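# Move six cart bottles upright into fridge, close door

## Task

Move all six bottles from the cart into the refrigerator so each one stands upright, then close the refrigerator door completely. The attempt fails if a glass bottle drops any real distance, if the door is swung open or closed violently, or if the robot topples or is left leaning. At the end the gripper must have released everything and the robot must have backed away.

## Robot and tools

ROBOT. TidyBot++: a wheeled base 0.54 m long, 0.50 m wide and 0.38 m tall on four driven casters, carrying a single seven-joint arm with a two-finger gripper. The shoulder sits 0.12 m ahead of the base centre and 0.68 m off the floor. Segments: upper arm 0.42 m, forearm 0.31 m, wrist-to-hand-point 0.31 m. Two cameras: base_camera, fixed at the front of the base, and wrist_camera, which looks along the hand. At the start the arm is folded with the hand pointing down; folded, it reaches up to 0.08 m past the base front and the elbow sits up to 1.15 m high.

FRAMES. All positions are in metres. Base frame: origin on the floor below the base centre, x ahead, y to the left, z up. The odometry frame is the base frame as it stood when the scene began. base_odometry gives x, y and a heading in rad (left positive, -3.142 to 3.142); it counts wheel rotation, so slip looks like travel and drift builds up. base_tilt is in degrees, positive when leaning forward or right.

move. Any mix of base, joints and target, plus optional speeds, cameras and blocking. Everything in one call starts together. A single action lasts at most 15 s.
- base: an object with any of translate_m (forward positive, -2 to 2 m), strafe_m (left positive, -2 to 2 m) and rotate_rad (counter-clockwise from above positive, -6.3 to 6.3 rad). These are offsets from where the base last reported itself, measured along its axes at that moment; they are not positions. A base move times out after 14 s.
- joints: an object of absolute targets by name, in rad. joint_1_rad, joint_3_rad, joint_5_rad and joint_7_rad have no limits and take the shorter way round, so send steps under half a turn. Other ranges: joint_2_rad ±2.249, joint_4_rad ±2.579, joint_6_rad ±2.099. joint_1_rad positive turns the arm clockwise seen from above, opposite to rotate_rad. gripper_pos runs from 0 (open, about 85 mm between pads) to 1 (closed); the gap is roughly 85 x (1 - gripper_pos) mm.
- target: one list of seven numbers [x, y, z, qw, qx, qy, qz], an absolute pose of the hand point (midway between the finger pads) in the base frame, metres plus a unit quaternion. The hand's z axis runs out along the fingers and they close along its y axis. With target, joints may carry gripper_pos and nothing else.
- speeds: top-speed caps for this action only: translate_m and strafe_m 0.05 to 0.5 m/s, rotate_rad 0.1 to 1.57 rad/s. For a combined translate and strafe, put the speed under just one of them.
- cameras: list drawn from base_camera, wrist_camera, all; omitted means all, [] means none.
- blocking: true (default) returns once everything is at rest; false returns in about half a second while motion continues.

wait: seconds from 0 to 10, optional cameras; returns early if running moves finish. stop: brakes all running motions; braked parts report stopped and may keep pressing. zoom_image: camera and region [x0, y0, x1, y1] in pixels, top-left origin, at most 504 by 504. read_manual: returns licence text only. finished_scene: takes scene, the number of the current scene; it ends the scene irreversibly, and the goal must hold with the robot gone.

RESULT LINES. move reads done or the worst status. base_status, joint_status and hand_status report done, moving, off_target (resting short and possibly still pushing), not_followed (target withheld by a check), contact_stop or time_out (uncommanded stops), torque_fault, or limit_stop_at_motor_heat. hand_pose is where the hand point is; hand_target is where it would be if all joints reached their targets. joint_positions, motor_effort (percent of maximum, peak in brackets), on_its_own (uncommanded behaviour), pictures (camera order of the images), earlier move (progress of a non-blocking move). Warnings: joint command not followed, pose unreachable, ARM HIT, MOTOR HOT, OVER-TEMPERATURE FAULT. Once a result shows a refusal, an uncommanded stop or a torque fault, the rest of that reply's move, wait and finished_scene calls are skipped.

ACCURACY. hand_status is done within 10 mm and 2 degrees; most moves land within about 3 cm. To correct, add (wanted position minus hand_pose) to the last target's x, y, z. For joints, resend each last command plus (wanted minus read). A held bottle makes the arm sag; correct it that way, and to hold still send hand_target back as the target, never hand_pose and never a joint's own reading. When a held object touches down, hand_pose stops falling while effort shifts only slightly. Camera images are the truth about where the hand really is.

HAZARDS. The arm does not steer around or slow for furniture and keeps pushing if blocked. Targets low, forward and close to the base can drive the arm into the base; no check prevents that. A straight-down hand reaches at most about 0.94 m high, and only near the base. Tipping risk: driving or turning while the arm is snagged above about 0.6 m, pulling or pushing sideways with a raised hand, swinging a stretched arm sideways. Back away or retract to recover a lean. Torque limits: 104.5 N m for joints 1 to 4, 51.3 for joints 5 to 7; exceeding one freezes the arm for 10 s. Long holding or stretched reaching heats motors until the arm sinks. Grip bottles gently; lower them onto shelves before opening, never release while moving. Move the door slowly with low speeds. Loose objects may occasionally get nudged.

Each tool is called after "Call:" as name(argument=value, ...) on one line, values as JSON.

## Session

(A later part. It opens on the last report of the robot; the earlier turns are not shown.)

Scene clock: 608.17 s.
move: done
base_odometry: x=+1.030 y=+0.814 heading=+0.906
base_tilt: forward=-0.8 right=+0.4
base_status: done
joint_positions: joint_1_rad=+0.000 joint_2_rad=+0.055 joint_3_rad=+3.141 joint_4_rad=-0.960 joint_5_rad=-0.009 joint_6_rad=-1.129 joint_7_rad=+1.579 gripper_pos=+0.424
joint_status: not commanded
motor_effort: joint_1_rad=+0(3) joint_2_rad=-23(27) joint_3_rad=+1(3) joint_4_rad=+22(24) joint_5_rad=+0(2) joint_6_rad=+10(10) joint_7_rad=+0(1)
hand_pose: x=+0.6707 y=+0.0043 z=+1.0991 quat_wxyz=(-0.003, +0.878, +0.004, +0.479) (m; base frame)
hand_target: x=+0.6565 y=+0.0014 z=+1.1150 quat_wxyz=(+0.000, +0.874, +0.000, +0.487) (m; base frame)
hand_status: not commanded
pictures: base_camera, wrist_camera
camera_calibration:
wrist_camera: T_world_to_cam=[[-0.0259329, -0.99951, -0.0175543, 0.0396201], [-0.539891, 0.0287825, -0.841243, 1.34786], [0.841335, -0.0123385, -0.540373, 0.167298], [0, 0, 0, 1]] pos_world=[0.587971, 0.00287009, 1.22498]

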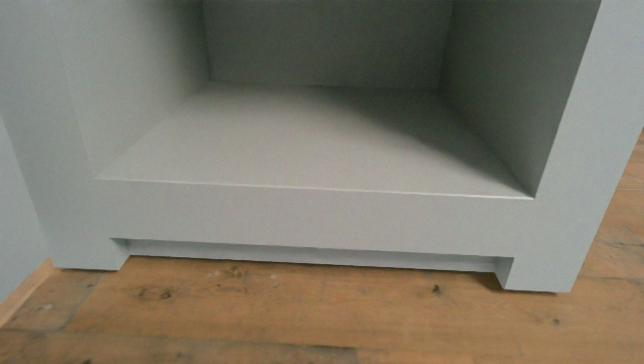

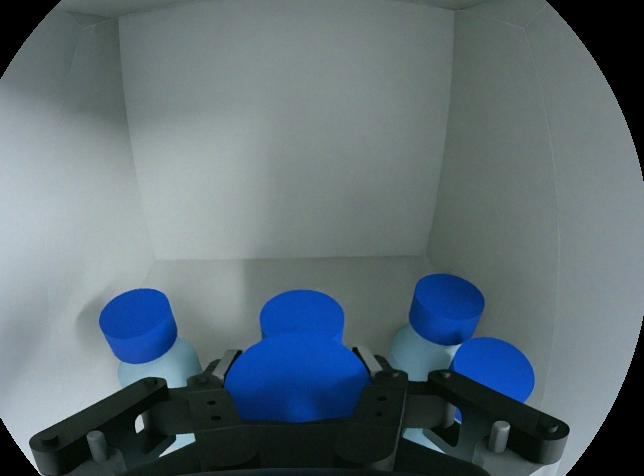

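Call:
move(joints={"joint_2_rad":-0.003,"joint_4_rad":-1.13,"joint_6_rad":-0.965}, cameras=["wrist_camera"])

Call:
move(joints={"joint_2_rad":-0.003,"joint_4_rad":-1.16,"joint_6_rad":-0.935}, cameras=["wrist_camera"])

Scene clock: 617.43 s.
move: done
base_odometry: x=+1.030 y=+0.814 heading=+0.906
base_tilt: forward=-0.8 right=+0.4
base_status: not commanded
joint_positions: joint_1_rad=+0.000 joint_2_rad=+0.031 joint_3_rad=+3.141 joint_4_rad=-1.120 joint_5_rad=-0.009 joint_6_rad=-1.010 joint_7_rad=+1.579 gripper_pos=+0.424
joint_status: all done
motor_effort: joint_1_rad=+0(1) joint_2_rad=-23(24) joint_3_rad=+1(2) joint_4_rad=+23(24) joint_5_rad=-1(1) joint_6_rad=+9(10) joint_7_rad=+0(1)
hand_pose: x=+0.6778 y=+0.0041 z=+1.0571 quat_wxyz=(-0.003, +0.882, +0.003, +0.471) (m; base frame)
hand_target: x=+0.6716 y=+0.0014 z=+1.0825 quat_wxyz=(+0.000, +0.865, +0.000, +0.501) (m; base frame)
hand_status: not commanded
pictures: wrist_camera
camera_calibration:
wrist_camera: T_world_to_cam=[[-0.0272363, -0.999474, -0.0175985, 0.0398392], [-0.554382, 0.0297521, -0.83173, 1.31612], [0.831816, -0.012897, -0.554901, 0.160425], [0, 0, 0, 1]] pos_world=[0.597277, 0.00272969, 1.18438]

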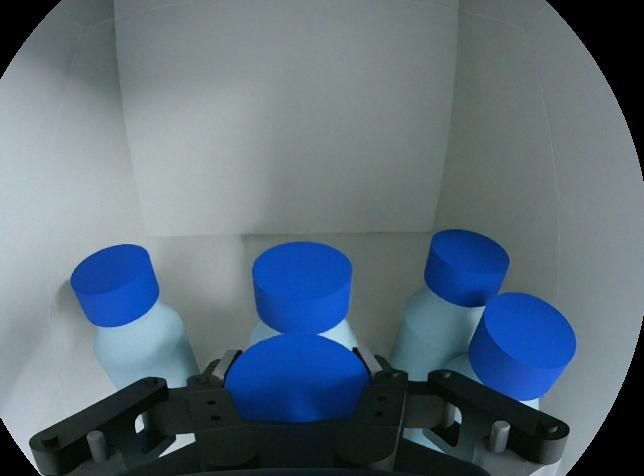

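Scene clock: 618.07 s.
move: done
base_odometry: x=+1.030 y=+0.814 heading=+0.906
base_tilt: forward=-0.9 right=+0.4
base_status: not commanded
joint_positions: joint_1_rad=+0.000 joint_2_rad=+0.020 joint_3_rad=+3.141 joint_4_rad=-1.147 joint_5_rad=-0.009 joint_6_rad=-0.975 joint_7_rad=+1.579 gripper_pos=+0.424
joint_status: all done
motor_effort: joint_1_rad=+0(1) joint_2_rad=-21(23) joint_3_rad=+1(1) joint_4_rad=+22(23) joint_5_rad=+0(1) joint_6_rad=+9(9) joint_7_rad=+1(1)
hand_pose: x=+0.6786 y=+0.0041 z=+1.0577 quat_wxyz=(-0.003, +0.878, +0.003, +0.479) (m; base frame)
hand_target: x=+0.6755 y=+0.0014 z=+1.0740 quat_wxyz=(+0.000, +0.865, +0.000, +0.501) (m; base frame)
hand_status: not commanded
pictures: wrist_camera
camera_calibration:
wrist_camera: T_world_to_cam=[[-0.0271951, -0.999463, -0.0182572, 0.0404854], [-0.538259, 0.0300311, -0.842244, 1.31722], [0.842341, -0.0130779, -0.538786, 0.135962], [0, 0, 0, 1]] pos_world=[0.595579, 0.00268422, 1.18341]

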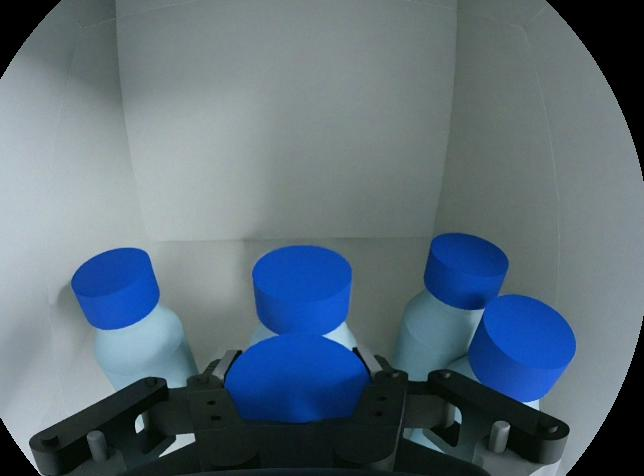

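Call:
move(joints={"gripper_pos":0.15}, cameras=["wrist_camera"])

Call:
move(base={"translate_m":-0.45}, speeds={"translate_m":0.35}, cameras=["wrist_camera"])

Scene clock: 620.07 s.
move: done
base_odometry: x=+1.030 y=+0.814 heading=+0.906
base_tilt: forward=-0.8 right=+0.4
base_status: not commanded
joint_positions: joint_1_rad=+0.000 joint_2_rad=+0.015 joint_3_rad=+3.141 joint_4_rad=-1.147 joint_5_rad=-0.009 joint_6_rad=-0.967 joint_7_rad=+1.579 gripper_pos=+0.150
joint_status: all done
motor_effort: joint_1_rad=+0(0) joint_2_rad=-20(22) joint_3_rad=+1(1) joint_4_rad=+21(23) joint_5_rad=+0(1) joint_6_rad=+7(9) joint_7_rad=+0(1)
hand_pose: x=+0.6779 y=+0.0041 z=+1.0624 quat_wxyz=(-0.003, +0.875, +0.003, +0.485) (m; base frame)
hand_target: x=+0.6755 y=+0.0014 z=+1.0740 quat_wxyz=(+0.000, +0.865, +0.000, +0.501) (m; base frame)
hand_status: not commanded
pictures: wrist_camera
camera_calibration:
wrist_camera: T_world_to_cam=[[-0.0270339, -0.999461, -0.0186241, 0.040822], [-0.527795, 0.0300934, -0.848839, 1.32071], [0.848942, -0.0131177, -0.528324, 0.123402], [0, 0, 0, 1]] pos_world=[0.593406, 0.00267405, 1.18703]

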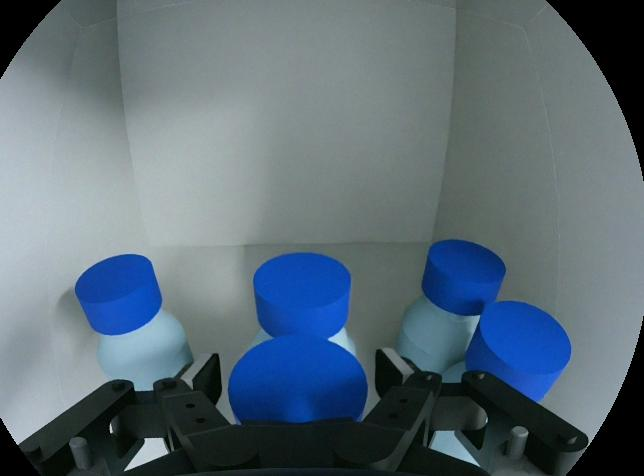

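Scene clock: 622.33 s.
move: done
base_odometry: x=+0.752 y=+0.460 heading=+0.906
base_tilt: forward=-0.9 right=+0.4
base_status: done
joint_positions: joint_1_rad=+0.000 joint_2_rad=-0.002 joint_3_rad=+3.141 joint_4_rad=-1.147 joint_5_rad=-0.009 joint_6_rad=-0.965 joint_7_rad=+1.579 gripper_pos=+0.150
joint_status: not commanded
motor_effort: joint_1_rad=+0(2) joint_2_rad=-19(24) joint_3_rad=+1(2) joint_4_rad=+21(22) joint_5_rad=-1(1) joint_6_rad=+7(8) joint_7_rad=+0(1)
hand_pose: x=+0.6714 y=+0.0041 z=+1.0726 quat_wxyz=(-0.003, +0.870, +0.003, +0.493) (m; base frame)
hand_target: x=+0.6755 y=+0.0014 z=+1.0740 quat_wxyz=(+0.000, +0.865, +0.000, +0.501) (m; base frame)
hand_status: not commanded
pictures: wrist_camera
camera_calibration:
wrist_camera: T_world_to_cam=[[-0.0266854, -0.999461, -0.0191419, 0.0411547], [-0.511439, 0.0301031, -0.858792, 1.3256], [0.858905, -0.0131273, -0.511966, 0.110132], [0, 0, 0, 1]] pos_world=[0.584469, 0.00267362, 1.19559]

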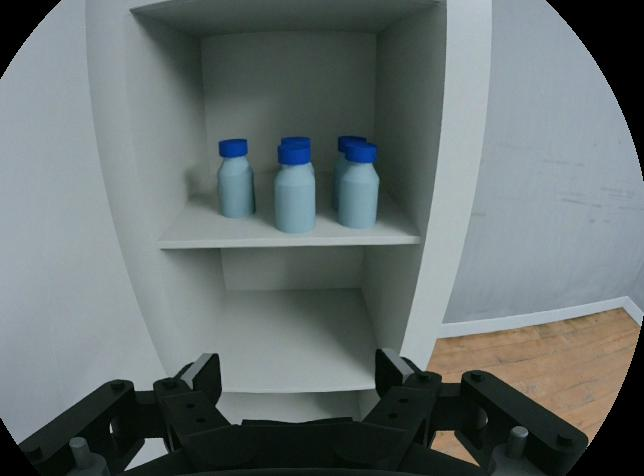

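Call:
move(base={"translate_m":0.258,"strafe_m":-0.556,"rotate_rad":-1.978}, joints={"joint_1_rad":0,"joint_2_rad":0.13,"joint_3_rad":3.1416,"joint_4_rad":-0.9,"joint_5_rad":0,"joint_6_rad":-1.40,"joint_7_rad":1.571,"gripper_pos":0.15})

Call:
zoom_image(camera="wrist_camera", region=[220, 220, 380, 420])

Scene clock: 627.93 s.
move: done
base_odometry: x=+1.349 y=+0.320 heading=-1.072
base_tilt: forward=-0.8 right=+0.4
base_status: done
joint_positions: joint_1_rad=-0.002 joint_2_rad=+0.142 joint_3_rad=+3.140 joint_4_rad=-0.906 joint_5_rad=-0.009 joint_6_rad=-1.358 joint_7_rad=+1.579 gripper_pos=+0.150
joint_status: all done
motor_effort: joint_1_rad=+1(4) joint_2_rad=-23(27) joint_3_rad=+1(5) joint_4_rad=+19(21) joint_5_rad=+0(2) joint_6_rad=+6(8) joint_7_rad=+0(2)
hand_pose: x=+0.6597 y=+0.0062 z=+1.0242 quat_wxyz=(-0.004, +0.933, +0.006, +0.359) (m; base frame)
hand_target: x=+0.6463 y=+0.0014 z=+1.0251 quat_wxyz=(+0.000, +0.937, +0.000, +0.348) (m; base frame)
hand_status: not commanded
pictures: base_camera, wrist_camera
camera_calibration:
wrist_camera: T_world_to_cam=[[-0.0242794, -0.999661, -0.00938057, 0.0305039], [-0.740265, 0.024284, -0.671877, 1.23756], [0.671877, -0.00936866, -0.740604, 0.452963], [0, 0, 0, 1]] pos_world=[0.61253, 0.00468423, 1.16724]

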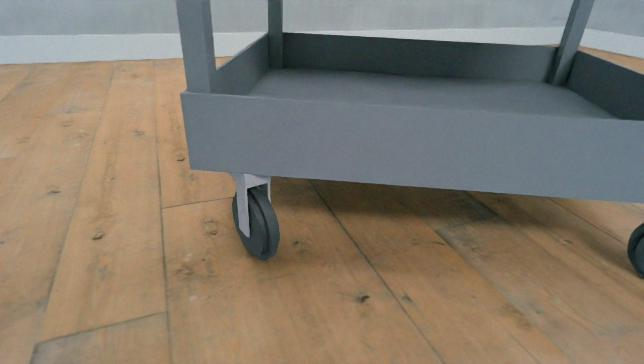

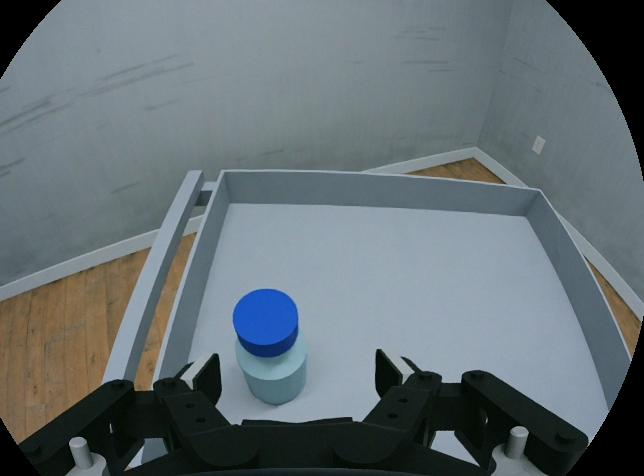

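Scaled by 2.520.

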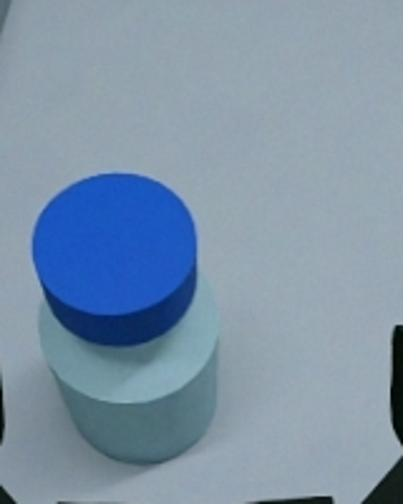

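Call:
move(base={"translate_m":0.063,"strafe_m":0.0295}, joints={"joint_1_rad":0,"joint_2_rad":0.0485,"joint_3_rad":3.1416,"joint_4_rad":-1.1816,"joint_5_rad":0,"joint_6_rad":-0.8999,"joint_7_rad":1.571,"gripper_pos":0.15}, cameras=["wrist_camera"])

Call:
move(joints={"joint_2_rad":0.007,"joint_4_rad":-1.50,"joint_6_rad":-0.613}, cameras=["wrist_camera"])

Call:
zoom_image(camera="wrist_camera", region=[200, 276, 400, 476])

Scene clock: 632.20 s.
move: done
base_odometry: x=+1.405 y=+0.278 heading=-1.073
base_tilt: forward=-0.9 right=+0.4
base_status: done
joint_positions: joint_1_rad=-0.002 joint_2_rad=+0.065 joint_3_rad=+3.140 joint_4_rad=-1.164 joint_5_rad=-0.009 joint_6_rad=-0.938 joint_7_rad=+1.579 gripper_pos=+0.150
joint_status: all done
motor_effort: joint_1_rad=+0(2) joint_2_rad=-22(26) joint_3_rad=+1(3) joint_4_rad=+21(22) joint_5_rad=-1(2) joint_6_rad=+7(8) joint_7_rad=+0(2)
hand_pose: x=+0.7000 y=+0.0059 z=+1.0325 quat_wxyz=(-0.004, +0.884, +0.004, +0.468) (m; base frame)
hand_target: x=+0.6996 y=+0.0014 z=+1.0420 quat_wxyz=(+0.000, +0.875, +0.000, +0.484) (m; base frame)
hand_status: not commanded
pictures: wrist_camera
camera_calibration:
wrist_camera: T_world_to_cam=[[-0.0246789, -0.999538, -0.0177616, 0.0401645], [-0.559165, 0.0285294, -0.828565, 1.30792], [0.828689, -0.0105164, -0.559611, 0.135385], [0, 0, 0, 1]] pos_world=[0.620141, 0.00425556, 1.16017]

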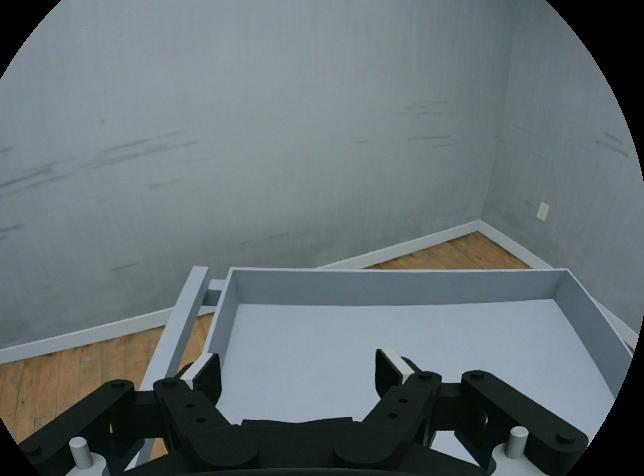

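Scene clock: 633.90 s.
move: done
base_odometry: x=+1.405 y=+0.278 heading=-1.073
base_tilt: forward=-0.8 right=+0.3
base_status: not commanded
joint_positions: joint_1_rad=-0.002 joint_2_rad=+0.027 joint_3_rad=+3.140 joint_4_rad=-1.482 joint_5_rad=-0.009 joint_6_rad=-0.650 joint_7_rad=+1.579 gripper_pos=+0.150
joint_status: all done
motor_effort: joint_1_rad=+0(0) joint_2_rad=-21(23) joint_3_rad=+1(1) joint_4_rad=+22(23) joint_5_rad=+0(1) joint_6_rad=+7(8) joint_7_rad=+0(1)
hand_pose: x=+0.7029 y=+0.0053 z=+0.9487 quat_wxyz=(-0.003, +0.882, +0.003, +0.471) (m; base frame)
hand_target: x=+0.7012 y=+0.0014 z=+0.9601 quat_wxyz=(+0.000, +0.872, +0.000, +0.489) (m; base frame)
hand_status: not commanded
pictures: wrist_camera
camera_calibration:
wrist_camera: T_world_to_cam=[[-0.0272182, -0.999459, -0.0184545, 0.0406337], [-0.553468, 0.0304408, -0.832314, 1.23976], [0.832426, -0.0124401, -0.553997, 0.0781172], [0, 0, 0, 1]] pos_world=[0.622246, 0.00384431, 1.0759]

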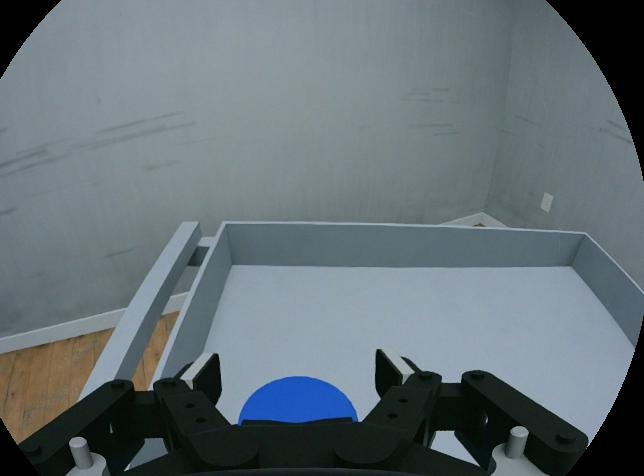

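Scaled by 2.520.

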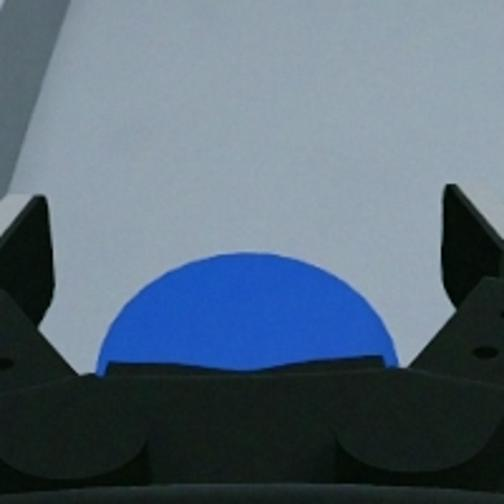

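Call:
move(joints={"joint_2_rad":0.007,"joint_4_rad":-1.62,"joint_6_rad":-0.493}, cameras=[])

Call:
move(joints={"gripper_pos":0.7}, cameras=["wrist_camera"])

Call:
move(joints={"joint_2_rad":0.03,"joint_4_rad":-0.945,"joint_6_rad":-1.15}, cameras=["wrist_camera"])

Call:
move(base={"translate_m":-0.2}, cameras=["wrist_camera"])

Call:
move(base={"translate_m":-0.243,"strafe_m":-0.296,"rotate_rad":2.208})

Scene clock: 638.73 s.
move: done
base_odometry: x=+1.405 y=+0.278 heading=-1.073
base_tilt: forward=-0.8 right=+0.4
base_status: not commanded
joint_positions: joint_1_rad=-0.002 joint_2_rad=+0.023 joint_3_rad=+3.140 joint_4_rad=-1.605 joint_5_rad=-0.009 joint_6_rad=-0.530 joint_7_rad=+1.579 gripper_pos=+0.150
joint_status: all done
motor_effort: joint_1_rad=+0(0) joint_2_rad=-21(23) joint_3_rad=+1(1) joint_4_rad=+22(24) joint_5_rad=-1(1) joint_6_rad=+7(8) joint_7_rad=+1(2)
hand_pose: x=+0.7016 y=+0.0050 z=+0.9122 quat_wxyz=(-0.003, +0.881, +0.003, +0.472) (m; base frame)
hand_target: x=+0.7013 y=+0.0014 z=+0.9224 quat_wxyz=(+0.000, +0.872, +0.000, +0.489) (m; base frame)
hand_status: not commanded
pictures: none
No camera images: "cameras" was empty.

Scene clock: 639.57 s.
move: off_target
base_odometry: x=+1.405 y=+0.278 heading=-1.073
base_tilt: forward=-0.8 right=+0.4
base_status: not commanded
joint_positions: joint_1_rad=-0.002 joint_2_rad=+0.023 joint_3_rad=+3.140 joint_4_rad=-1.605 joint_5_rad=-0.009 joint_6_rad=-0.529 joint_7_rad=+1.579 gripper_pos=+0.422
joint_status: gripper_pos off_target (ended at +0.422, target +0.700)
motor_effort: joint_1_rad=+0(0) joint_2_rad=-21(22) joint_3_rad=+1(1) joint_4_rad=+22(23) joint_5_rad=-1(1) joint_6_rad=+8(8) joint_7_rad=+0(1)
hand_pose: x=+0.7018 y=+0.0050 z=+0.9126 quat_wxyz=(-0.003, +0.881, +0.003, +0.473) (m; base frame)
hand_target: x=+0.7013 y=+0.0014 z=+0.9224 quat_wxyz=(+0.000, +0.872, +0.000, +0.489) (m; base frame)
hand_status: not commanded
pictures: wrist_camera
camera_calibration:
wrist_camera: T_world_to_cam=[[-0.0283066, -0.999427, -0.0185594, 0.040495], [-0.550569, 0.031085, -0.834211, 1.20873], [0.83431, -0.0133955, -0.551133, 0.0551042], [0, 0, 0, 1]] pos_world=[0.62066, 0.00363666, 1.03946]

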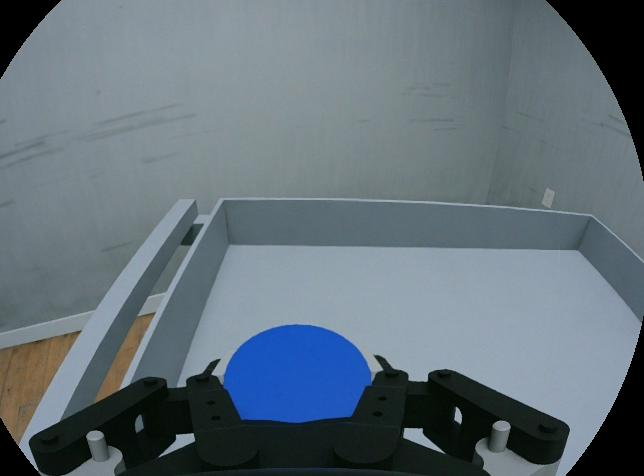

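Scene clock: 641.80 s.
move: done
base_odometry: x=+1.405 y=+0.278 heading=-1.073
base_tilt: forward=-0.8 right=+0.4
base_status: not commanded
joint_positions: joint_1_rad=-0.002 joint_2_rad=+0.048 joint_3_rad=+3.140 joint_4_rad=-0.973 joint_5_rad=-0.009 joint_6_rad=-1.127 joint_7_rad=+1.579 gripper_pos=+0.422
joint_status: all done
motor_effort: joint_1_rad=+0(1) joint_2_rad=-24(29) joint_3_rad=+1(1) joint_4_rad=+24(29) joint_5_rad=-1(1) joint_6_rad=+11(12) joint_7_rad=+1(1)
hand_pose: x=+0.6678 y=+0.0061 z=+1.0969 quat_wxyz=(-0.004, +0.879, +0.005, +0.477) (m; base frame)
hand_target: x=+0.6565 y=+0.0014 z=+1.1150 quat_wxyz=(+0.000, +0.874, +0.000, +0.487) (m; base frame)
hand_status: not commanded
pictures: wrist_camera
camera_calibration:
wrist_camera: T_world_to_cam=[[-0.022723, -0.999589, -0.0174944, 0.0390862], [-0.543117, 0.027034, -0.839222, 1.34429], [0.83935, -0.0095681, -0.543508, 0.173241], [0, 0, 0, 1]] pos_world=[0.585585, 0.00438614, 1.223]

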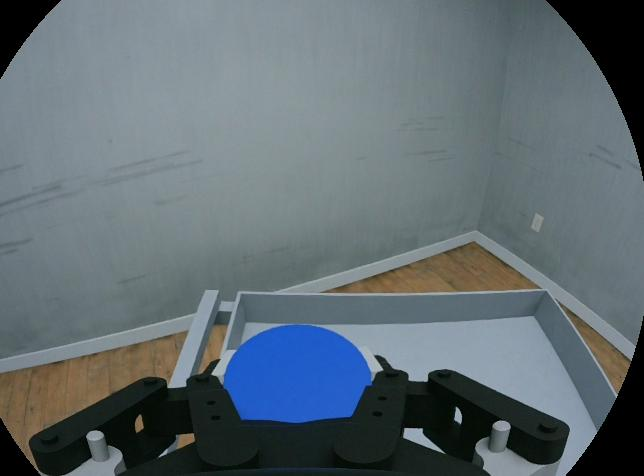

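Scene clock: 643.50 s.
move: done
base_odometry: x=+1.310 y=+0.454 heading=-1.073
base_tilt: forward=-0.8 right=+0.4
base_status: done
joint_positions: joint_1_rad=-0.002 joint_2_rad=+0.051 joint_3_rad=+3.140 joint_4_rad=-0.968 joint_5_rad=-0.009 joint_6_rad=-1.136 joint_7_rad=+1.579 gripper_pos=+0.422
joint_status: not commanded
motor_effort: joint_1_rad=+0(1) joint_2_rad=-24(29) joint_3_rad=+1(2) joint_4_rad=+24(25) joint_5_rad=-1(1) joint_6_rad=+11(12) joint_7_rad=+0(1)
hand_pose: x=+0.6678 y=+0.0061 z=+1.0953 quat_wxyz=(-0.004, +0.881, +0.005, +0.474) (m; base frame)
hand_target: x=+0.6565 y=+0.0014 z=+1.1150 quat_wxyz=(+0.000, +0.874, +0.000, +0.487) (m; base frame)
hand_status: not commanded
pictures: wrist_camera
camera_calibration:
wrist_camera: T_world_to_cam=[[-0.0227795, -0.999591, -0.0172638, 0.0388505], [-0.549198, 0.0269412, -0.835258, 1.34263], [0.835382, -0.00954552, -0.549588, 0.181729], [0, 0, 0, 1]] pos_world=[0.586441, 0.00439731, 1.22199]

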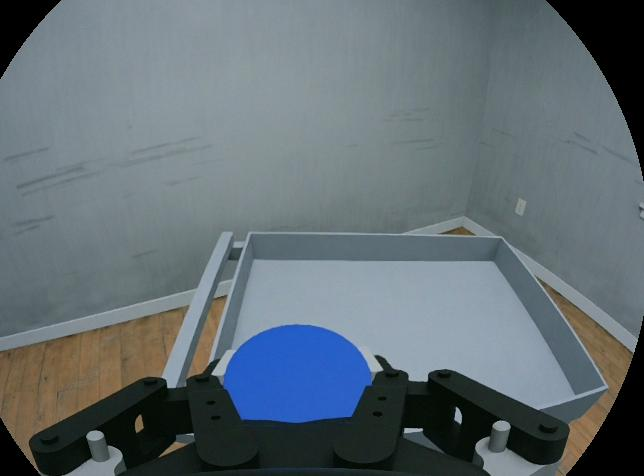

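Scene clock: 646.47 s.
move: done
base_odometry: x=+0.934 y=+0.526 heading=+1.135
base_tilt: forward=-0.9 right=+0.4
base_status: done
joint_positions: joint_1_rad=-0.006 joint_2_rad=+0.066 joint_3_rad=+3.139 joint_4_rad=-0.968 joint_5_rad=-0.009 joint_6_rad=-1.136 joint_7_rad=+1.579 gripper_pos=+0.422
joint_status: not commanded
motor_effort: joint_1_rad=+0(4) joint_2_rad=-25(29) joint_3_rad=+1(4) joint_4_rad=+24(25) joint_5_rad=-1(2) joint_6_rad=+10(11) joint_7_rad=+0(1)
hand_pose: x=+0.6739 y=+0.0086 z=+1.0870 quat_wxyz=(-0.005, +0.884, +0.007, +0.467) (m; base frame)
hand_target: x=+0.6565 y=+0.0014 z=+1.1150 quat_wxyz=(+0.000, +0.874, +0.000, +0.487) (m; base frame)
hand_status: not commanded
pictures: base_camera, wrist_camera
camera_calibration:
wrist_camera: T_world_to_cam=[[-0.0184276, -0.999687, -0.0168984, 0.0380612], [-0.561823, 0.024334, -0.826899, 1.33842], [0.827052, -0.00574387, -0.562096, 0.191298], [0, 0, 0, 1]] pos_world=[0.594444, 0.00657893, 1.21491]

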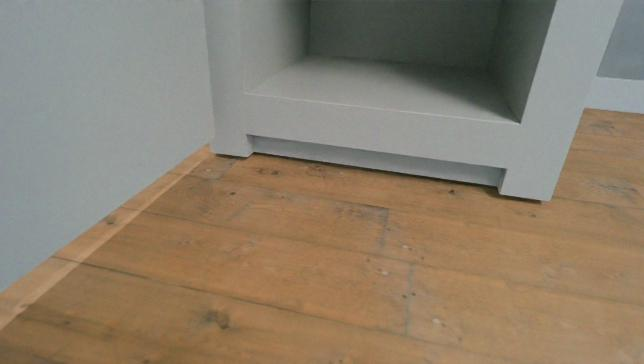

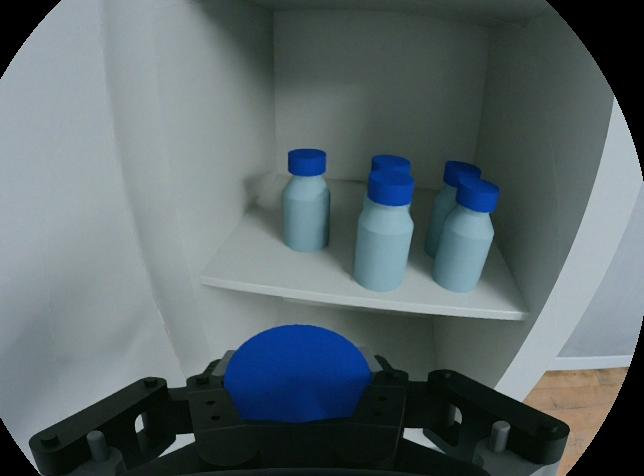

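Call:
zoom_image(camera="wrist_camera", region=[260, 120, 520, 320])

Call:
zoom_image(camera="base_camera", region=[200, 130, 260, 170])

Call:
zoom_image(camera="base_camera", region=[490, 160, 570, 220])

Scaled by 1.938.

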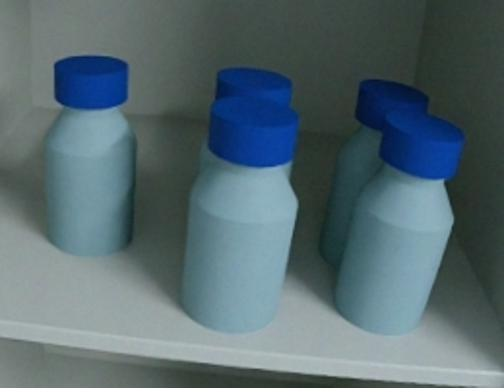

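Scaled by 8.400.

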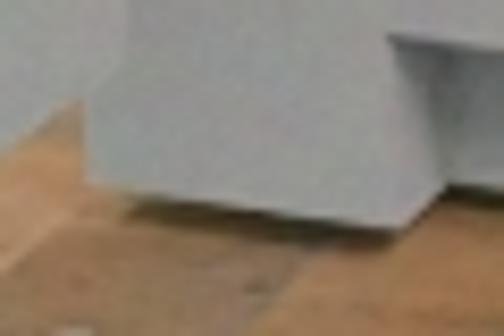

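Scaled by 6.300.

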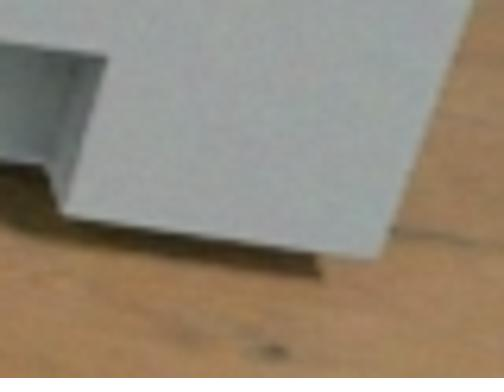

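Call:
move(base={"translate_m":0.299,"strafe_m":0.003}, joints={"joint_2_rad":0.012,"joint_4_rad":-0.945,"joint_6_rad":-1.15}, speeds={"translate_m":0.25})

Call:
zoom_image(camera="wrist_camera", region=[100, 140, 500, 440])

Scene clock: 659.57 s.
move: done
base_odometry: x=+1.057 y=+0.799 heading=+1.136
base_tilt: forward=-0.8 right=+0.4
base_status: done
joint_positions: joint_1_rad=-0.006 joint_2_rad=+0.045 joint_3_rad=+3.139 joint_4_rad=-0.966 joint_5_rad=-0.009 joint_6_rad=-1.137 joint_7_rad=+1.579 gripper_pos=+0.422
joint_status: all done
motor_effort: joint_1_rad=+0(1) joint_2_rad=-24(28) joint_3_rad=+1(1) joint_4_rad=+25(26) joint_5_rad=+0(1) joint_6_rad=+11(12) joint_7_rad=+1(1)
hand_pose: x=+0.6650 y=+0.0086 z=+1.0993 quat_wxyz=(-0.005, +0.879, +0.007, +0.477) (m; base frame)
hand_target: x=+0.6486 y=+0.0014 z=+1.1246 quat_wxyz=(+0.000, +0.869, +0.000, +0.495) (m; base frame)
hand_status: not commanded
pictures: base_camera, wrist_camera
camera_calibration:
wrist_camera: T_world_to_cam=[[-0.0180415, -0.999685, -0.0174247, 0.0383763], [-0.543574, 0.024434, -0.839005, 1.34485], [0.839167, -0.00566528, -0.543844, 0.177483], [0, 0, 0, 1]] pos_world=[0.582778, 0.00650983, 1.22553]

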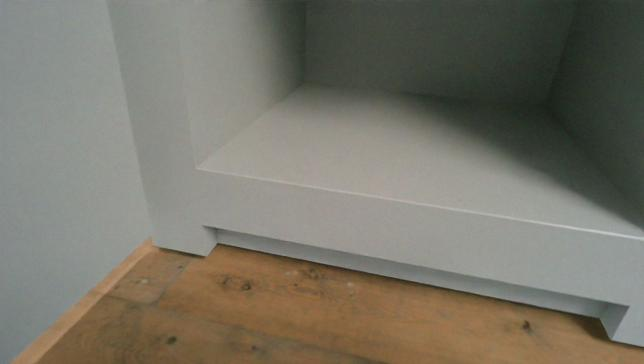

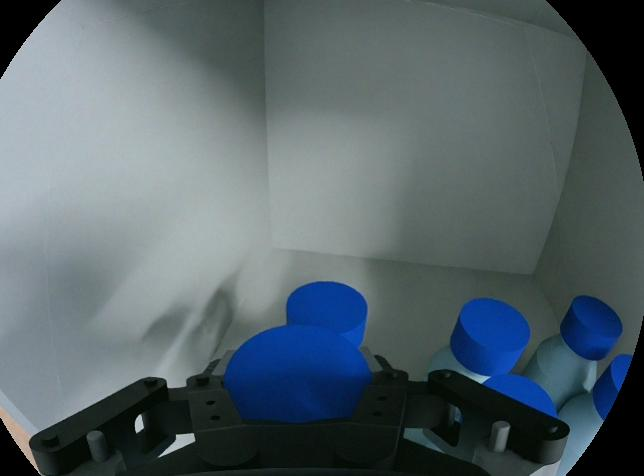

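Scaled by 1.260.

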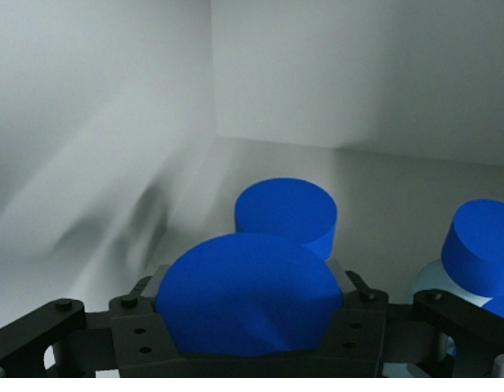

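Call:
move(joints={"joint_2_rad":-0.003,"joint_4_rad":-1.13,"joint_6_rad":-0.965}, cameras=["wrist_camera"])

Call:
move(joints={"joint_2_rad":-0.003,"joint_4_rad":-1.16,"joint_6_rad":-0.935}, cameras=["wrist_camera"])

Scene clock: 663.30 s.
move: done
base_odometry: x=+1.057 y=+0.799 heading=+1.136
base_tilt: forward=-0.8 right=+0.4
base_status: not commanded
joint_positions: joint_1_rad=-0.006 joint_2_rad=+0.032 joint_3_rad=+3.139 joint_4_rad=-1.123 joint_5_rad=-0.009 joint_6_rad=-1.012 joint_7_rad=+1.579 gripper_pos=+0.422
joint_status: all done
motor_effort: joint_1_rad=+0(0) joint_2_rad=-23(27) joint_3_rad=+1(1) joint_4_rad=+24(26) joint_5_rad=+0(1) joint_6_rad=+9(12) joint_7_rad=+1(1)
hand_pose: x=+0.6774 y=+0.0085 z=+1.0546 quat_wxyz=(-0.005, +0.884, +0.007, +0.468) (m; base frame)
hand_target: x=+0.6716 y=+0.0014 z=+1.0825 quat_wxyz=(+0.000, +0.865, +0.000, +0.501) (m; base frame)
hand_status: not commanded
pictures: wrist_camera
camera_calibration:
wrist_camera: T_world_to_cam=[[-0.0194121, -0.99966, -0.0174246, 0.0386975], [-0.559528, 0.0253052, -0.828425, 1.31373], [0.828584, -0.00633188, -0.559829, 0.166742], [0, 0, 0, 1]] pos_world=[0.597659, 0.00649598, 1.18235]

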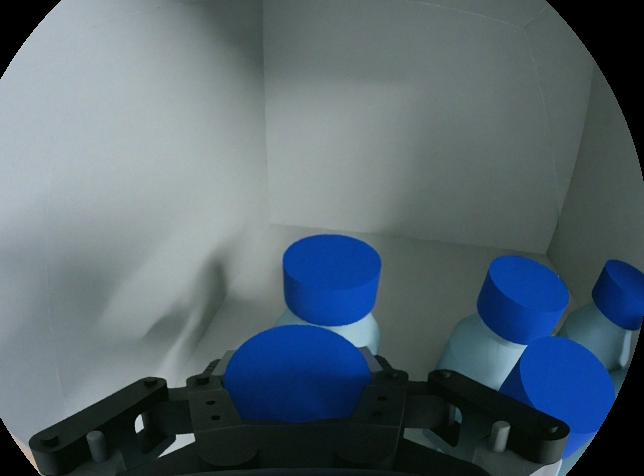

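Scene clock: 663.93 s.
move: done
base_odometry: x=+1.057 y=+0.799 heading=+1.136
base_tilt: forward=-0.8 right=+0.4
base_status: not commanded
joint_positions: joint_1_rad=-0.006 joint_2_rad=+0.021 joint_3_rad=+3.139 joint_4_rad=-1.149 joint_5_rad=-0.009 joint_6_rad=-0.979 joint_7_rad=+1.579 gripper_pos=+0.422
joint_status: all done
motor_effort: joint_1_rad=+0(0) joint_2_rad=-21(23) joint_3_rad=+1(1) joint_4_rad=+23(24) joint_5_rad=+0(1) joint_6_rad=+9(10) joint_7_rad=+0(1)
hand_pose: x=+0.6778 y=+0.0085 z=+1.0550 quat_wxyz=(-0.005, +0.879, +0.007, +0.476) (m; base frame)
hand_target: x=+0.6755 y=+0.0014 z=+1.0740 quat_wxyz=(+0.000, +0.865, +0.000, +0.501) (m; base frame)
hand_status: not commanded
pictures: wrist_camera
camera_calibration:
wrist_camera: T_world_to_cam=[[-0.0193802, -0.99965, -0.0180265, 0.0392867], [-0.544428, 0.0256738, -0.838414, 1.31461], [0.838584, -0.00643449, -0.544735, 0.143926], [0, 0, 0, 1]] pos_world=[0.595776, 0.00644811, 1.18129]

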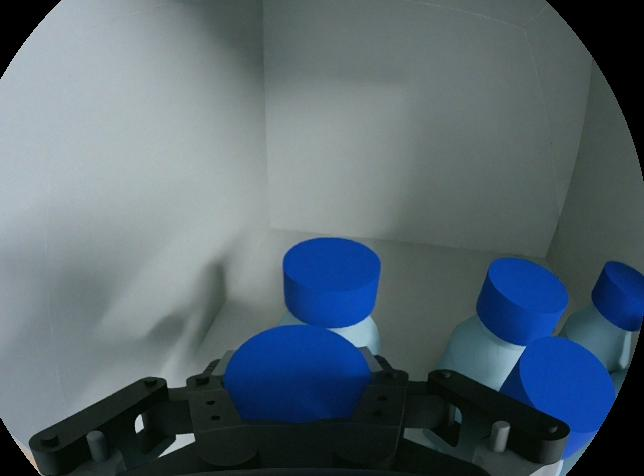

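Call:
move(joints={"gripper_pos":0.18}, cameras=["wrist_camera"])

Scene clock: 666.47 s.
move: done
base_odometry: x=+1.057 y=+0.799 heading=+1.136
base_tilt: forward=-0.8 right=+0.4
base_status: not commanded
joint_positions: joint_1_rad=-0.006 joint_2_rad=+0.015 joint_3_rad=+3.139 joint_4_rad=-1.149 joint_5_rad=-0.009 joint_6_rad=-0.965 joint_7_rad=+1.579 gripper_pos=+0.180
joint_status: all done
motor_effort: joint_1_rad=+0(0) joint_2_rad=-20(22) joint_3_rad=+1(1) joint_4_rad=+21(24) joint_5_rad=+0(1) joint_6_rad=+7(9) joint_7_rad=+1(1)
hand_pose: x=+0.6779 y=+0.0085 z=+1.0617 quat_wxyz=(-0.005, +0.875, +0.007, +0.485) (m; base frame)
hand_target: x=+0.6755 y=+0.0014 z=+1.0740 quat_wxyz=(+0.000, +0.865, +0.000, +0.501) (m; base frame)
hand_status: not commanded
pictures: wrist_camera
camera_calibration:
wrist_camera: T_world_to_cam=[[-0.0191499, -0.999644, -0.0185888, 0.039832], [-0.528389, 0.0259024, -0.848607, 1.32015], [0.848786, -0.00642861, -0.528697, 0.123517], [0, 0, 0, 1]] pos_world=[0.593476, 0.0064168, 1.18633]

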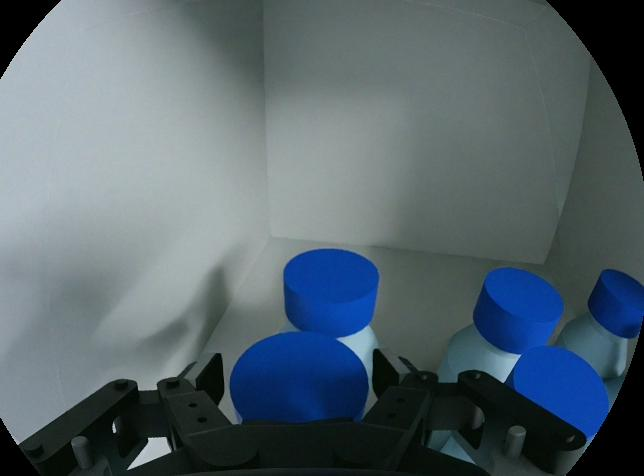

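Call:
move(base={"translate_m":-0.85}, speeds={"translate_m":0.35}, cameras=["base_camera","wrist_camera"])

Call:
zoom_image(camera="wrist_camera", region=[150, 50, 450, 300])

Scene clock: 673.40 s.
move: done
base_odometry: x=+0.699 y=+0.028 heading=+1.136
base_tilt: forward=-0.8 right=+0.4
base_status: done
joint_positions: joint_1_rad=-0.006 joint_2_rad=-0.001 joint_3_rad=+3.139 joint_4_rad=-1.149 joint_5_rad=-0.009 joint_6_rad=-0.965 joint_7_rad=+1.579 gripper_pos=+0.180
joint_status: not commanded
motor_effort: joint_1_rad=+0(2) joint_2_rad=-19(24) joint_3_rad=+1(2) joint_4_rad=+21(22) joint_5_rad=+0(2) joint_6_rad=+8(8) joint_7_rad=+0(1)
hand_pose: x=+0.6719 y=+0.0082 z=+1.0707 quat_wxyz=(-0.005, +0.871, +0.007, +0.492) (m; base frame)
hand_target: x=+0.6755 y=+0.0014 z=+1.0740 quat_wxyz=(+0.000, +0.865, +0.000, +0.501) (m; base frame)
hand_status: not commanded
pictures: base_camera, wrist_camera
camera_calibration:
wrist_camera: T_world_to_cam=[[-0.0193148, -0.999633, -0.0190061, 0.0401456], [-0.51427, 0.0262352, -0.857227, 1.32437], [0.857411, -0.00678291, -0.514588, 0.112457], [0, 0, 0, 1]] pos_world=[0.585438, 0.00614848, 1.19392]

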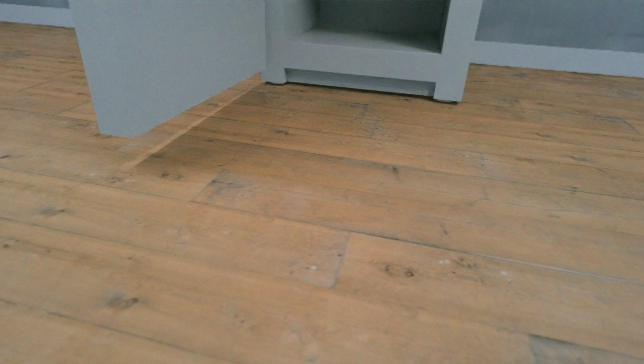

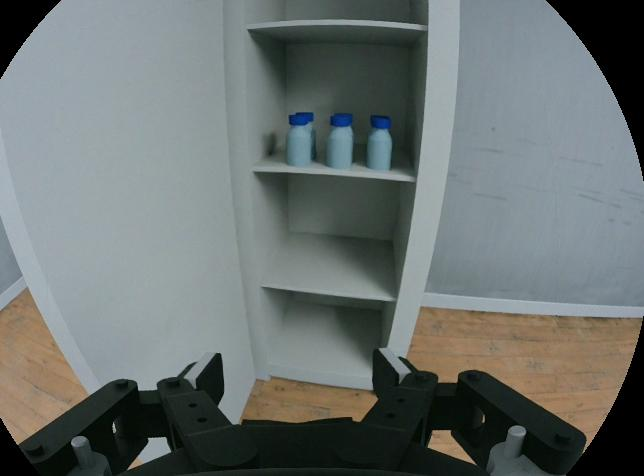

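Scaled by 1.680.

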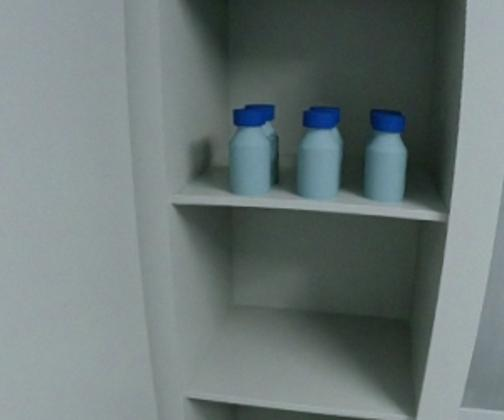

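Call:
move(base={"translate_m":0.108,"strafe_m":0.851,"rotate_rad":-0.22}, joints={"joint_1_rad":0,"joint_2_rad":0.111,"joint_3_rad":3.1416,"joint_4_rad":-0.675,"joint_5_rad":0,"joint_6_rad":-0.785,"joint_7_rad":1.571,"gripper_pos":1.0})

Scene clock: 678.17 s.
move: done
base_odometry: x=-0.028 y=+0.485 heading=+0.915
base_tilt: forward=-0.8 right=+0.4
base_status: done
joint_positions: joint_1_rad=+0.002 joint_2_rad=+0.099 joint_3_rad=+3.142 joint_4_rad=-0.680 joint_5_rad=-0.009 joint_6_rad=-0.820 joint_7_rad=+1.579 gripper_pos=+0.999
joint_status: all done
motor_effort: joint_1_rad=+0(4) joint_2_rad=-20(22) joint_3_rad=+1(3) joint_4_rad=+18(22) joint_5_rad=+0(2) joint_6_rad=+9(9) joint_7_rad=+0(1)
hand_pose: x=+0.6923 y=+0.0017 z=+1.3157 quat_wxyz=(-0.001, +0.717, +0.002, +0.697) (m; base frame)
hand_target: x=+0.6993 y=+0.0014 z=+1.3221 quat_wxyz=(+0.000, +0.707, +0.000, +0.707) (m; base frame)
hand_status: not commanded
pictures: base_camera, wrist_camera
camera_calibration:
wrist_camera: T_world_to_cam=[[-0.0184106, -0.999352, -0.0309324, 0.0538338], [-0.0254513, 0.0313961, -0.999183, 1.3934], [0.999507, -0.0176083, -0.0260128, -0.520121], [0, 0, 0, 1]] pos_world=[0.556319, 0.000893005, 1.3804]

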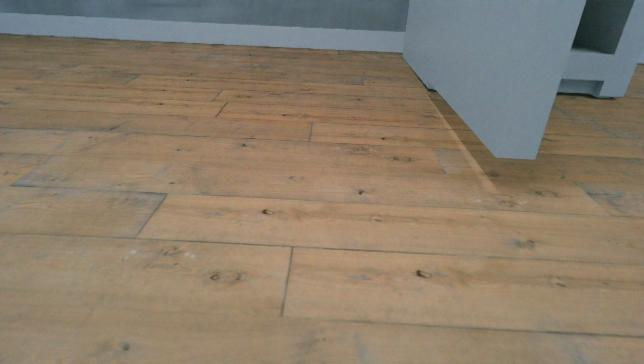

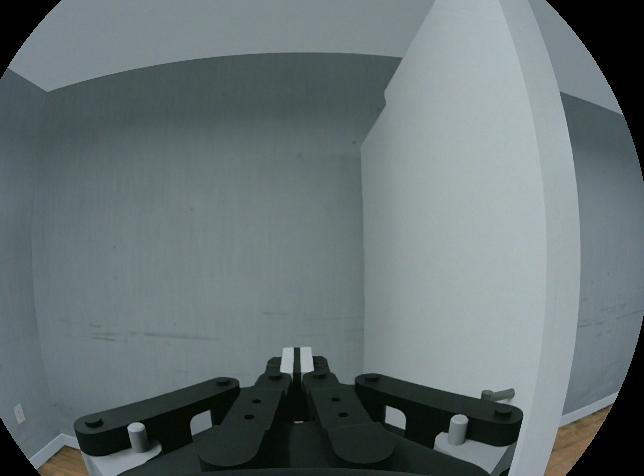

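Call:
move(base={"translate_m":0.38,"strafe_m":-0.09}, speeds={"translate_m":0.4})

Call:
move(base={"translate_m":0.04,"strafe_m":-0.22}, speeds={"translate_m":0.12})

Scene clock: 682.73 s.
move: done
base_odometry: x=+0.275 y=+0.731 heading=+0.916
base_tilt: forward=-0.9 right=+0.4
base_status: done
joint_positions: joint_1_rad=+0.002 joint_2_rad=+0.119 joint_3_rad=+3.142 joint_4_rad=-0.677 joint_5_rad=-0.009 joint_6_rad=-0.817 joint_7_rad=+1.579 gripper_pos=+0.999
joint_status: not commanded
motor_effort: joint_1_rad=+0(1) joint_2_rad=-21(25) joint_3_rad=+1(2) joint_4_rad=+19(20) joint_5_rad=+0(1) joint_6_rad=+9(9) joint_7_rad=+1(1)
hand_pose: x=+0.7044 y=+0.0017 z=+1.3067 quat_wxyz=(-0.001, +0.722, +0.002, +0.692) (m; base frame)
hand_target: x=+0.6993 y=+0.0014 z=+1.3221 quat_wxyz=(+0.000, +0.707, +0.000, +0.707) (m; base frame)
hand_status: not commanded
pictures: base_camera, wrist_camera
camera_calibration:
wrist_camera: T_world_to_cam=[[-0.0188566, -0.99935, -0.0307282, 0.0537889], [-0.0391918, 0.0314488, -0.998737, 1.39381], [0.999054, -0.0176285, -0.0397594, -0.514161], [0, 0, 0, 1]] pos_world=[0.569314, 0.000856461, 1.37326]

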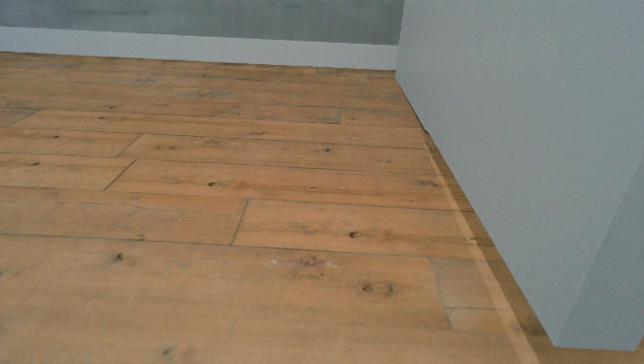

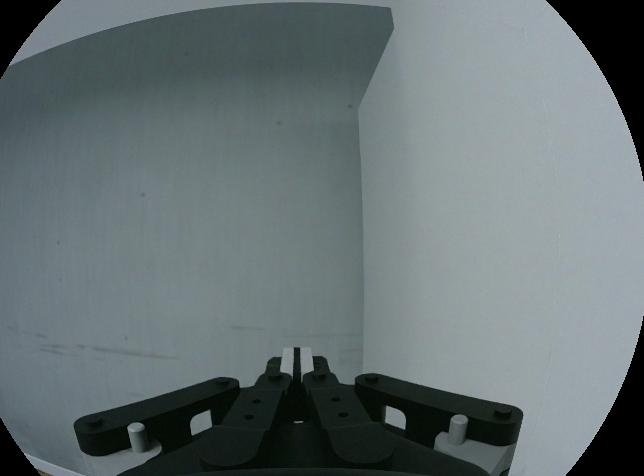

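Scene clock: 685.30 s.
move: done
base_odometry: x=+0.474 y=+0.629 heading=+0.916
base_tilt: forward=-0.8 right=+0.4
base_status: done
joint_positions: joint_1_rad=-0.003 joint_2_rad=+0.114 joint_3_rad=+3.135 joint_4_rad=-0.677 joint_5_rad=-0.011 joint_6_rad=-0.816 joint_7_rad=+1.579 gripper_pos=+0.999
joint_status: not commanded
motor_effort: joint_1_rad=+0(14) joint_2_rad=-21(22) joint_3_rad=+1(13) joint_4_rad=+18(19) joint_5_rad=-1(7) joint_6_rad=+9(9) joint_7_rad=+1(1)
hand_pose: x=+0.7014 y=+0.0088 z=+1.3096 quat_wxyz=(-0.006, +0.720, +0.006, +0.694) (m; base frame)
hand_target: x=+0.6993 y=+0.0014 z=+1.3221 quat_wxyz=(+0.000, +0.707, +0.000, +0.707) (m; base frame)
hand_status: not commanded
pictures: base_camera, wrist_camera
camera_calibration:
wrist_camera: T_world_to_cam=[[-0.00507865, -0.999446, -0.0328953, 0.0540976], [-0.0342648, 0.0330503, -0.998866, 1.3931], [0.9994, -0.00394574, -0.0344137, -0.518307], [0, 0, 0, 1]] pos_world=[0.566005, 0.00598011, 1.37546]

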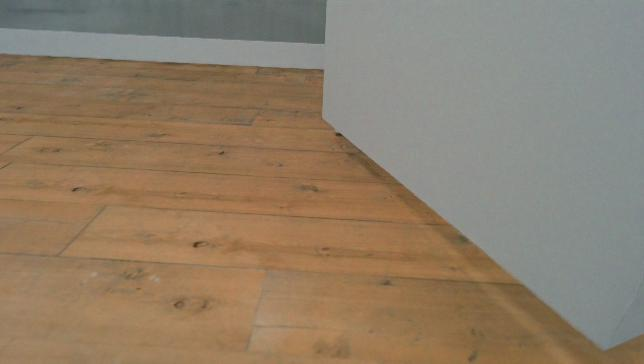

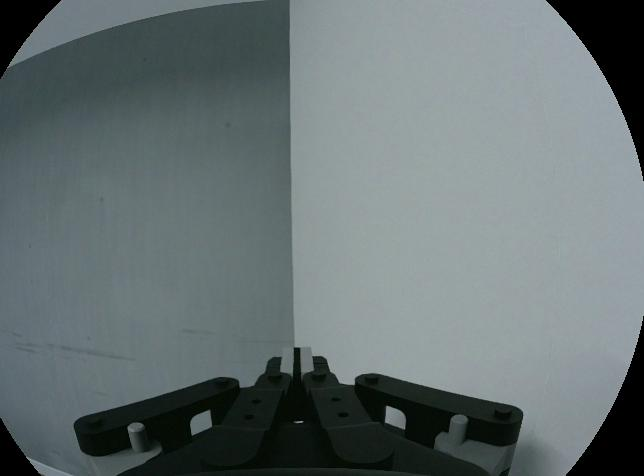

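Call:
move(base={"translate_m":0.10,"strafe_m":-0.32}, speeds={"translate_m":0.12})

Scene clock: 691.93 s.
move: done
base_odometry: x=+0.789 y=+0.513 heading=+0.915
base_tilt: forward=-0.8 right=+0.4
base_status: done
joint_positions: joint_1_rad=-0.003 joint_2_rad=+0.114 joint_3_rad=+3.135 joint_4_rad=-0.677 joint_5_rad=-0.011 joint_6_rad=-0.816 joint_7_rad=+1.579 gripper_pos=+0.999
joint_status: not commanded
motor_effort: joint_1_rad=+0(3) joint_2_rad=-21(22) joint_3_rad=+1(3) joint_4_rad=+18(19) joint_5_rad=+0(1) joint_6_rad=+9(9) joint_7_rad=+0(1)
hand_pose: x=+0.7014 y=+0.0087 z=+1.3096 quat_wxyz=(-0.006, +0.720, +0.006, +0.694) (m; base frame)
hand_target: x=+0.6993 y=+0.0014 z=+1.3221 quat_wxyz=(+0.000, +0.707, +0.000, +0.707) (m; base frame)
hand_status: not commanded
pictures: base_camera, wrist_camera
camera_calibration:
wrist_camera: T_world_to_cam=[[-0.00522501, -0.999445, -0.0328964, 0.0541163], [-0.0342285, 0.0330563, -0.998867, 1.39308], [0.9994, -0.00409309, -0.0343822, -0.518368], [0, 0, 0, 1]] pos_world=[0.566023, 0.00591434, 1.37546]

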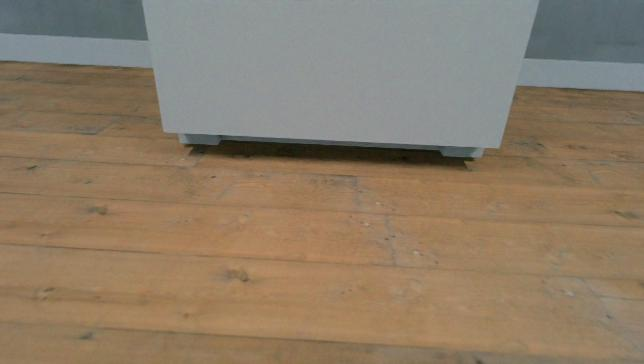

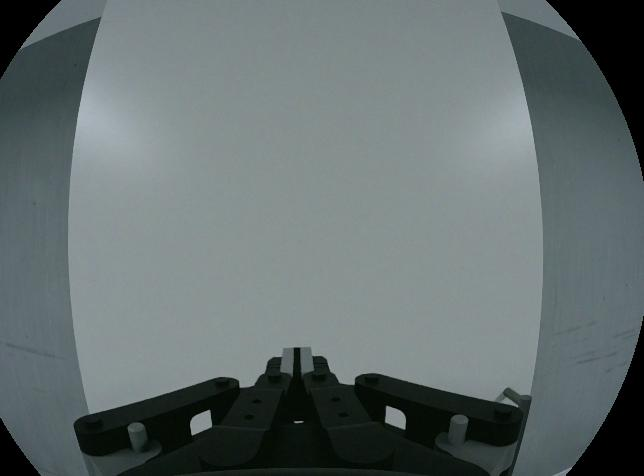

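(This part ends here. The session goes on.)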